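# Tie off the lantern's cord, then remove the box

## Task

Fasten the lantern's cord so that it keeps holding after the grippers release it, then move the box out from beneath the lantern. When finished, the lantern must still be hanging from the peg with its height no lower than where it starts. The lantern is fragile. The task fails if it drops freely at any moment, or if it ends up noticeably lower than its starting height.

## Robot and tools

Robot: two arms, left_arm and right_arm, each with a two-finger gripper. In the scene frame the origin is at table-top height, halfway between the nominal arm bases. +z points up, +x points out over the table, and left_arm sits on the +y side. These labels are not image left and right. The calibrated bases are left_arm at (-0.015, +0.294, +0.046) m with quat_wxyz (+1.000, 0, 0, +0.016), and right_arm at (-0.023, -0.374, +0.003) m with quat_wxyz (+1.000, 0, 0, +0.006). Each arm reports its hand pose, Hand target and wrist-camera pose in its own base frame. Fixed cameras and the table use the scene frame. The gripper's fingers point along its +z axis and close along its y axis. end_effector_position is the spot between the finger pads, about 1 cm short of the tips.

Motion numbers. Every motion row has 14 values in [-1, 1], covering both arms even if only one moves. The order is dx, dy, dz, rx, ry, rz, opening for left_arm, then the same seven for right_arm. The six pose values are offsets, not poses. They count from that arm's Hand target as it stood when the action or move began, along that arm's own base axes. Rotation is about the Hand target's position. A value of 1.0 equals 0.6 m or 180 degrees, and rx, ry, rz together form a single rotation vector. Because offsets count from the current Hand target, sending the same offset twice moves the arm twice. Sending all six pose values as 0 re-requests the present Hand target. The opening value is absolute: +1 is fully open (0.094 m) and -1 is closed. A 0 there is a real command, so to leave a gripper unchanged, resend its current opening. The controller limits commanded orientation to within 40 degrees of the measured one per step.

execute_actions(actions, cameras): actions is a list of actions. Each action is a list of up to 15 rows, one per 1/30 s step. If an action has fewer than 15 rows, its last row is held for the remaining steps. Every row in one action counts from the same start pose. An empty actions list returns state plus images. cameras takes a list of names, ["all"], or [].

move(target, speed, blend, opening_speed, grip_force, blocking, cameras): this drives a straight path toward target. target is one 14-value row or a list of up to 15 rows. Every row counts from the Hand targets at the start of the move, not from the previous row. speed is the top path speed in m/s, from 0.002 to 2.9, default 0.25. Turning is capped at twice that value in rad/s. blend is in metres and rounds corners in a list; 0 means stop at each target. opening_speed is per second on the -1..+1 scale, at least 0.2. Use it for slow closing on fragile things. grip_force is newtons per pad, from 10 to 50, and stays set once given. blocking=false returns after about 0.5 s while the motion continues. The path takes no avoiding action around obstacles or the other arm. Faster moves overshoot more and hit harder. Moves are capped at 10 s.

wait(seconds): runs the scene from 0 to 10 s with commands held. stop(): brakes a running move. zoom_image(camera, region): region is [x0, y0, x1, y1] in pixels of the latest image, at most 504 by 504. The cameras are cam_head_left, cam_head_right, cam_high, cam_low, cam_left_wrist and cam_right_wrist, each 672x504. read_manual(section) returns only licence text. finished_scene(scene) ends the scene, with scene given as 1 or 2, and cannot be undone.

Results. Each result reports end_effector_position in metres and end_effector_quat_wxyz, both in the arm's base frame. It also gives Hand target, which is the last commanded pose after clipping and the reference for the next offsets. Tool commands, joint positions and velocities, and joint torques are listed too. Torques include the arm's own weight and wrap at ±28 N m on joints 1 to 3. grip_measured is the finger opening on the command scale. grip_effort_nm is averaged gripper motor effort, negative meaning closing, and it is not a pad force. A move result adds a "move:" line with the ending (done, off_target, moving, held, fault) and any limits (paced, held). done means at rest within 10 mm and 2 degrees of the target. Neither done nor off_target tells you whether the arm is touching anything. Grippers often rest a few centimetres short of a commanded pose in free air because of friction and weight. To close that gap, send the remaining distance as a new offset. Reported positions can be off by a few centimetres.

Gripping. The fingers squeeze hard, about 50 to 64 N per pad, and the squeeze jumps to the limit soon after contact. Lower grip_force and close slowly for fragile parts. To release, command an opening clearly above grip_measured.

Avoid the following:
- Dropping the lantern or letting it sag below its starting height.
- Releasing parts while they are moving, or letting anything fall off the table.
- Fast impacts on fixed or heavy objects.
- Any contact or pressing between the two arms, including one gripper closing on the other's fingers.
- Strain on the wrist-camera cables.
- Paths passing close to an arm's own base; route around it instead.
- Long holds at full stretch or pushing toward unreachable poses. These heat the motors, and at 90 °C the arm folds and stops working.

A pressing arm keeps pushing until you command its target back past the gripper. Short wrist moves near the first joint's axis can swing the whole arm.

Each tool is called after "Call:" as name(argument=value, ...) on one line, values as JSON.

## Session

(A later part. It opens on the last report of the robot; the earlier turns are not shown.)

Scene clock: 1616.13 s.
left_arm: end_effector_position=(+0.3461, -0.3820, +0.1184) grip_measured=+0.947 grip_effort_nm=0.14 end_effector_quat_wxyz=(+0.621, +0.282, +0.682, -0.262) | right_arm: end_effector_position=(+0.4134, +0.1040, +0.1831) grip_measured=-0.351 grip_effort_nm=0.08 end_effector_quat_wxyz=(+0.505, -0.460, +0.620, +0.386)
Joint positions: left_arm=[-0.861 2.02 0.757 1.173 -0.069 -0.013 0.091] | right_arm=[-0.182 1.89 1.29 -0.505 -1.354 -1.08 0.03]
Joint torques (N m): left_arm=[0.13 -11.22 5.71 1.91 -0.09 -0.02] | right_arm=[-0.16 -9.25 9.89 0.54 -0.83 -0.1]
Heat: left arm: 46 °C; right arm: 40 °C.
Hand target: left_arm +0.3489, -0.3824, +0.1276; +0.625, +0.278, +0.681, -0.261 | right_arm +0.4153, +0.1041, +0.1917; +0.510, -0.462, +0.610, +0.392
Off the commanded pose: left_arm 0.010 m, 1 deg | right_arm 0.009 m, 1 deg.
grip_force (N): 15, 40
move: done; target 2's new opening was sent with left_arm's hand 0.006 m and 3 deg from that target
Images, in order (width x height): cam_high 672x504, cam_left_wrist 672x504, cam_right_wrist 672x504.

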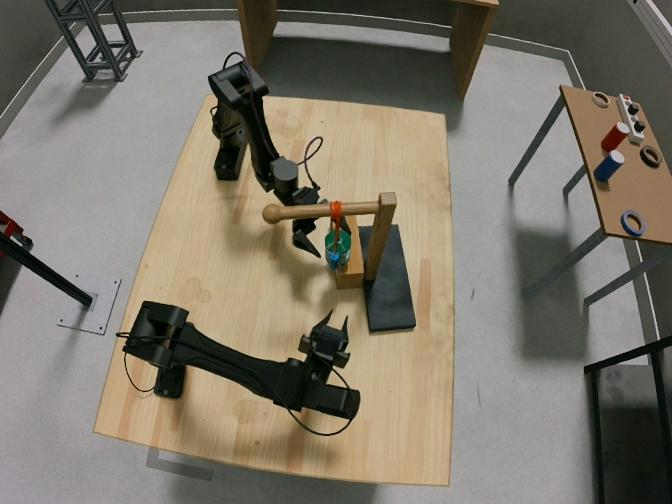

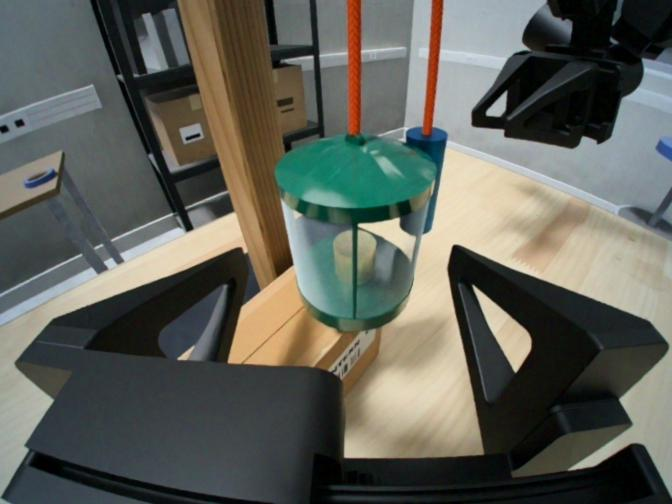

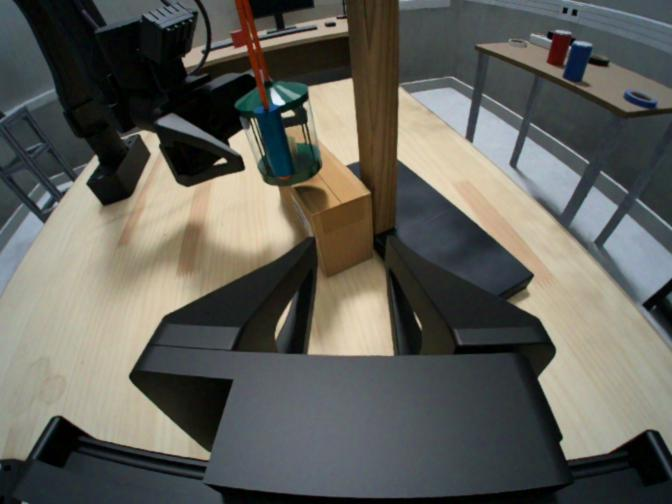

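Call:
move(target=[[-0.1292,0.1292,0.02,0,0,0,1.0, 0,0,0,0,0,0,-0.35],[-0.0815,0.2623,0.0373,0.0767,0.0557,-0.0993,1.0, 0,0,0,0,0,0,-0.35],[0.0068,0.3773,-0.046,0.1770,0.0883,-0.1990,1.0, 0,0,0,0,0,0,-0.35]], speed=[0.12, 0.2, 0.2], blend=[0.015, 0.03, 0], cameras=["cam_high", "cam_left_wrist", "cam_right_wrist", "cam_head_left"])

Scene clock: 1641.17 s.
left_arm: end_effector_position=(+0.3509, -0.1554, +0.1018) grip_measured=+0.998 grip_effort_nm=0.13 end_effector_quat_wxyz=(+0.325, +0.592, +0.686, -0.270) | right_arm: end_effector_position=(+0.4134, +0.1040, +0.1831) grip_measured=-0.351 grip_effort_nm=0.08 end_effector_quat_wxyz=(+0.505, -0.460, +0.620, +0.386)
Joint positions: left_arm=[-0.061 1.782 1.172 -0.698 0.843 1.243 0.094] | right_arm=[-0.182 1.89 1.29 -0.505 -1.354 -1.08 0.03]
Joint torques (N m): left_arm=[0.25 -6.5 7.94 0.55 0.59 0.09] | right_arm=[-0.14 -9.31 9.81 0.55 -0.82 -0.11]
Heat: left arm: 46 °C; right arm: 40 °C.
Hand target: left_arm +0.3529, -0.1561, +0.1001; +0.320, +0.591, +0.686, -0.279 | right_arm +0.4153, +0.1041, +0.1917; +0.510, -0.462, +0.610, +0.392
Off the commanded pose: left_arm 0.003 m, 1 deg | right_arm 0.009 m, 1 deg.
grip_force (N): 15, 40
move: done
Images, in order (width x height): cam_head_left 672x504, cam_high 672x504, cam_left_wrist 672x504, cam_right_wrist 672x504.

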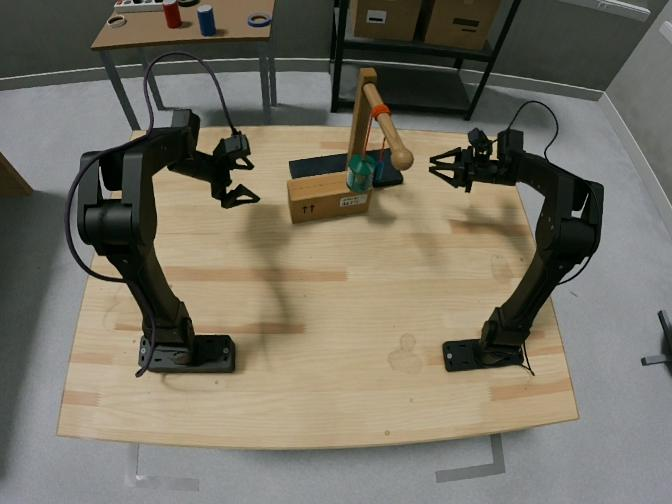

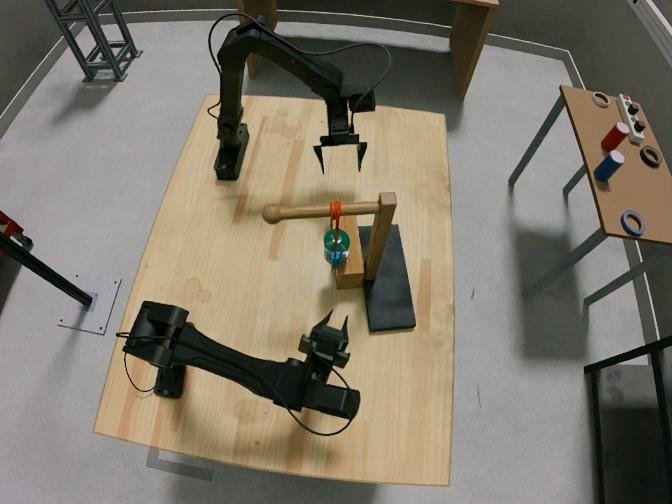

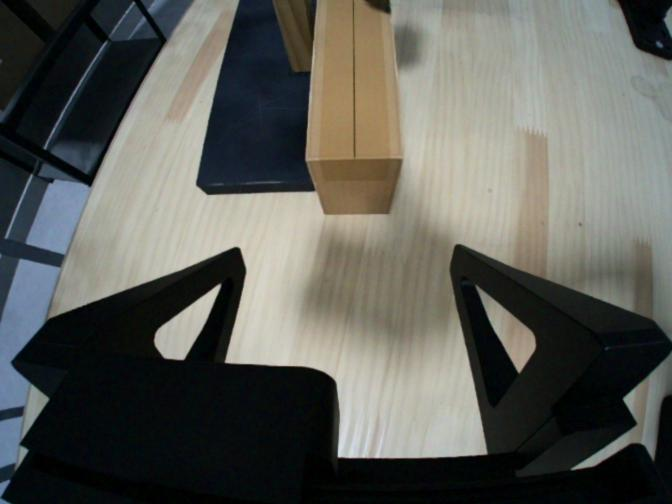

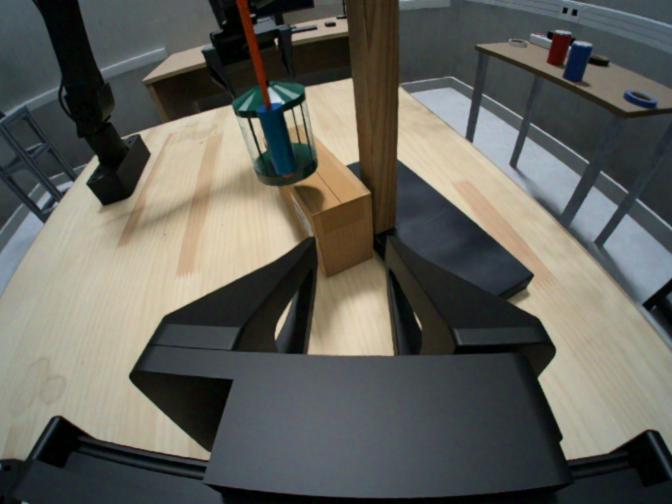

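Call:
move(target=[[0.016,-0.1515,-0.1385,0,0,0,1.0, 0,0,0,0,0,0,-0.35]], speed=0.12, grip_force=[25, 40], cameras=["cam_left_wrist", "cam_high"])

Scene clock: 1669.70 s.
left_arm: end_effector_position=(+0.3666, -0.2473, +0.0291) grip_measured=+0.998 grip_effort_nm=0.13 end_effector_quat_wxyz=(+0.329, +0.595, +0.681, -0.272) | right_arm: end_effector_position=(+0.4134, +0.1040, +0.1831) grip_measured=-0.351 grip_effort_nm=0.08 end_effector_quat_wxyz=(+0.505, -0.460, +0.620, +0.386)
Joint positions: left_arm=[-0.312 1.991 1.093 -0.166 0.757 0.918 0.094] | right_arm=[-0.182 1.89 1.29 -0.505 -1.354 -1.08 0.03]
Joint torques (N m): left_arm=[-0.02 -8.02 4.42 1.42 0.46 -0.07] | right_arm=[-0.1 -9.25 9.87 0.55 -0.83 -0.13]
Heat: left arm: 48 °C; right arm: 40 °C.
Hand target: left_arm +0.3626, -0.2469, +0.0168; +0.320, +0.591, +0.686, -0.279 | right_arm +0.4153, +0.1041, +0.1917; +0.510, -0.462, +0.610, +0.392
Off the commanded pose: left_arm 0.013 m, 1 deg | right_arm 0.009 m, 1 deg.
grip_force (N): 25, 40
move: off_target (left_arm)
Images, in order (width x height): cam_high 672x504, cam_left_wrist 672x504.

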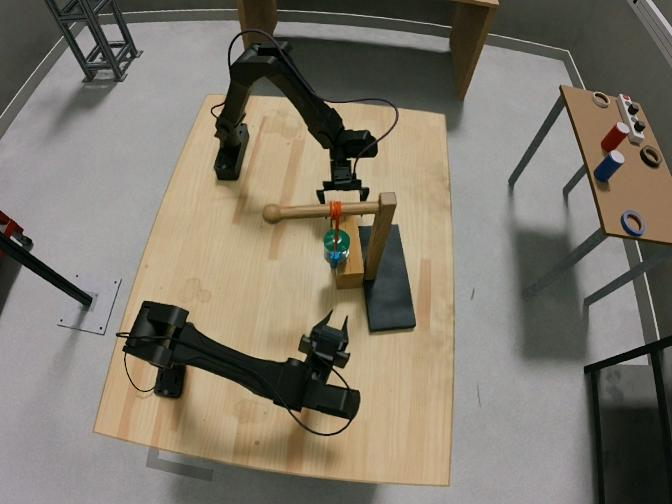

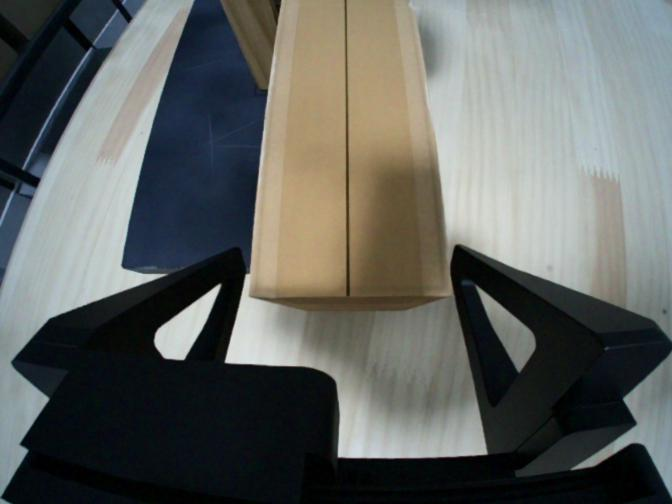

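Call:
move(target=[[0,0,0,0,0,0,0.2, 0,0,0,0,0,0,-0.35],[-0.0395,0.2807,0.0167,0,0,0,0.2, 0,0,0,0,0,0,-0.35]], speed=0.08, opening_speed=0.5, grip_force=[25, 40], cameras=["cam_left_wrist", "cam_high", "cam_right_wrist"])

Scene clock: 1701.67 s.
left_arm: end_effector_position=(+0.3405, -0.0792, +0.0282) grip_measured=+0.341 grip_effort_nm=-0.56 end_effector_quat_wxyz=(+0.327, +0.591, +0.686, -0.271) | right_arm: end_effector_position=(+0.4134, +0.1040, +0.1831) grip_measured=-0.351 grip_effort_nm=0.08 end_effector_quat_wxyz=(+0.505, -0.460, +0.620, +0.386)
Joint positions: left_arm=[0.176 1.959 1.086 -0.707 0.877 1.603 0.063] | right_arm=[-0.182 1.89 1.29 -0.505 -1.354 -1.08 0.03]
Joint torques (N m): left_arm=[0.35 -7.75 6.3 -0.11 0.49 0.16] | right_arm=[-0.17 -9.21 9.87 0.55 -0.85 -0.1]
Heat: left arm: 45 °C; right arm: 40 °C.
Hand target: left_arm +0.3388, -0.0785, +0.0268; +0.320, +0.591, +0.686, -0.279 | right_arm +0.4153, +0.1041, +0.1917; +0.510, -0.462, +0.610, +0.392
Off the commanded pose: left_arm 0.002 m, 1 deg | right_arm 0.009 m, 1 deg.
grip_force (N): 25, 40
move: done
Images, in order (width x height): cam_high 672x504, cam_left_wrist 672x504, cam_right_wrist 672x504.

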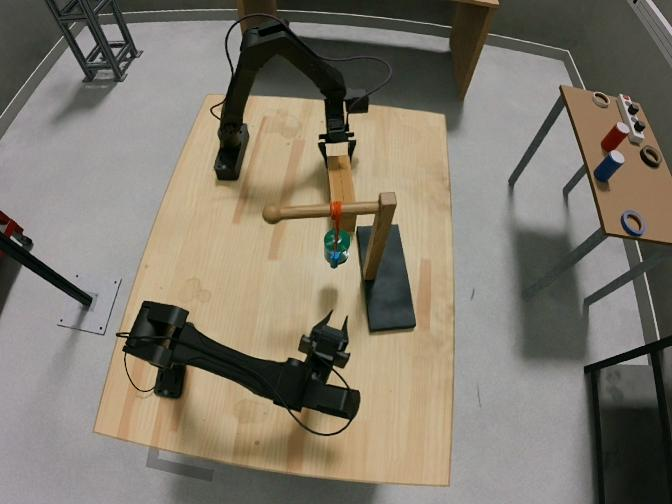

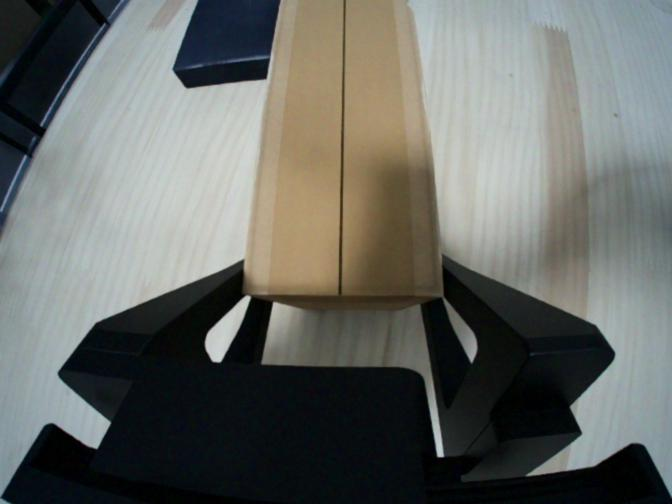

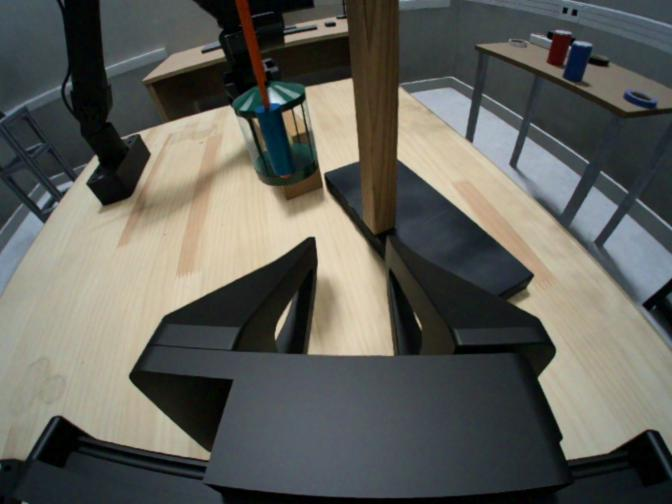

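Call:
move(target=[[0,0,0,0,0,0,0.95, 0,0,0,0,0,0,-0.35],[0,0.01,0.1833,0,0,0,0.95, 0,0,0,0,0,0,-0.35]], speed=0.12, opening_speed=0.6, cameras=["cam_left_wrist", "cam_high", "cam_right_wrist", "cam_head_left"])

Scene clock: 1714.30 s.
left_arm: end_effector_position=(+0.3372, -0.0733, +0.1214) grip_measured=+0.947 grip_effort_nm=0.13 end_effector_quat_wxyz=(+0.305, +0.587, +0.693, -0.287) | right_arm: end_effector_position=(+0.4134, +0.1040, +0.1831) grip_measured=-0.351 grip_effort_nm=0.08 end_effector_quat_wxyz=(+0.505, -0.460, +0.620, +0.386)
Joint positions: left_arm=[0.19 1.842 1.343 -1.162 0.86 1.639 0.091] | right_arm=[-0.182 1.89 1.29 -0.505 -1.354 -1.08 0.03]
Joint torques (N m): left_arm=[0.65 -10.82 7.28 -0.13 0.64 0.09] | right_arm=[-0.14 -9.35 9.92 0.53 -0.83 -0.11]
Heat: left arm: 45 °C; right arm: 40 °C.
Hand target: left_arm +0.3389, -0.0725, +0.1369; +0.320, +0.591, +0.686, -0.279 | right_arm +0.4153, +0.1041, +0.1917; +0.510, -0.462, +0.610, +0.392
Off the commanded pose: left_arm 0.016 m, 2 deg | right_arm 0.009 m, 1 deg.
grip_force (N): 25, 40
move: off_target (left_arm)
Images, in order (width x height): cam_head_left 672x504, cam_high 672x504, cam_left_wrist 672x504, cam_right_wrist 672x504.

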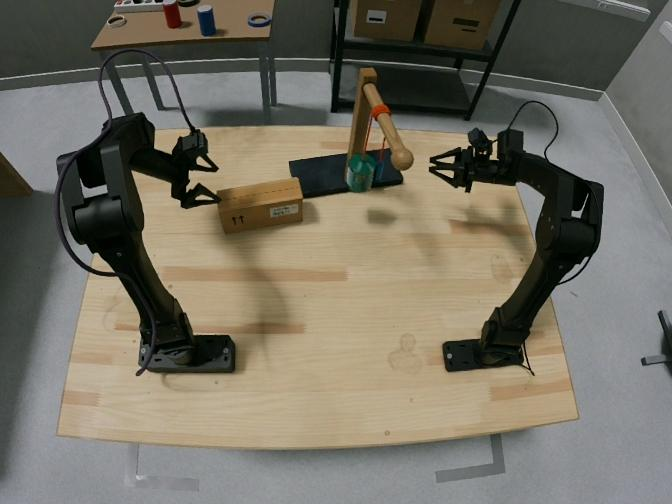

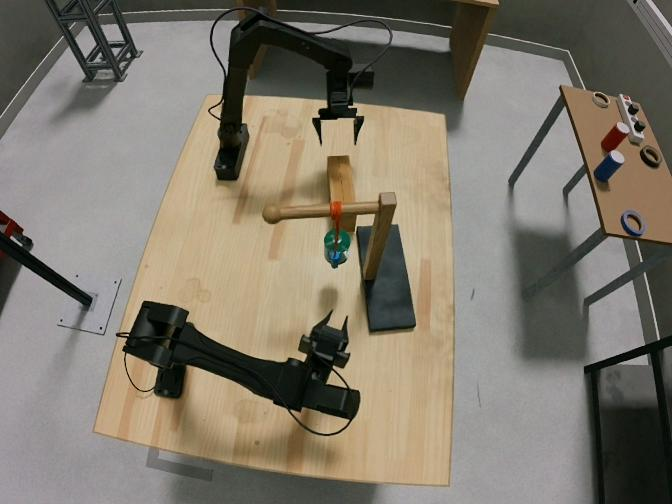

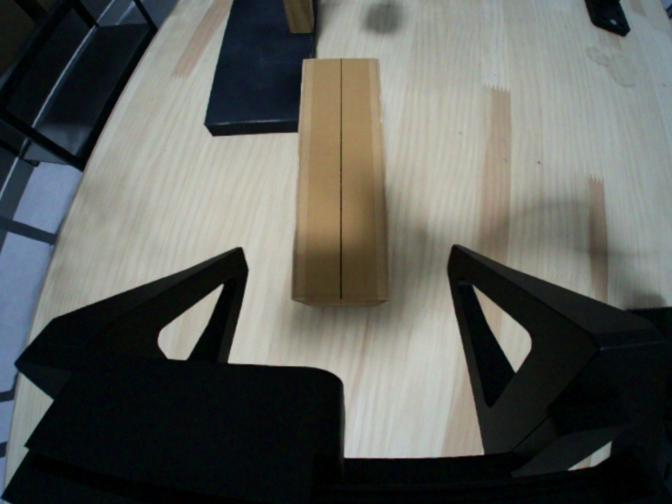

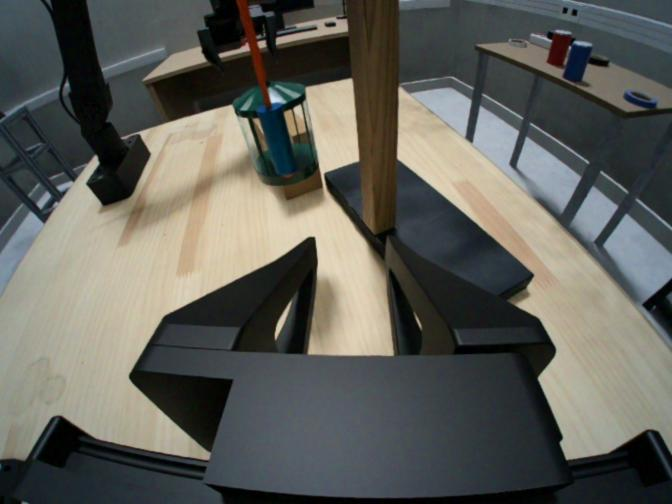

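Call:
finished_scene(scene=2)

The scene is finished: the task was done.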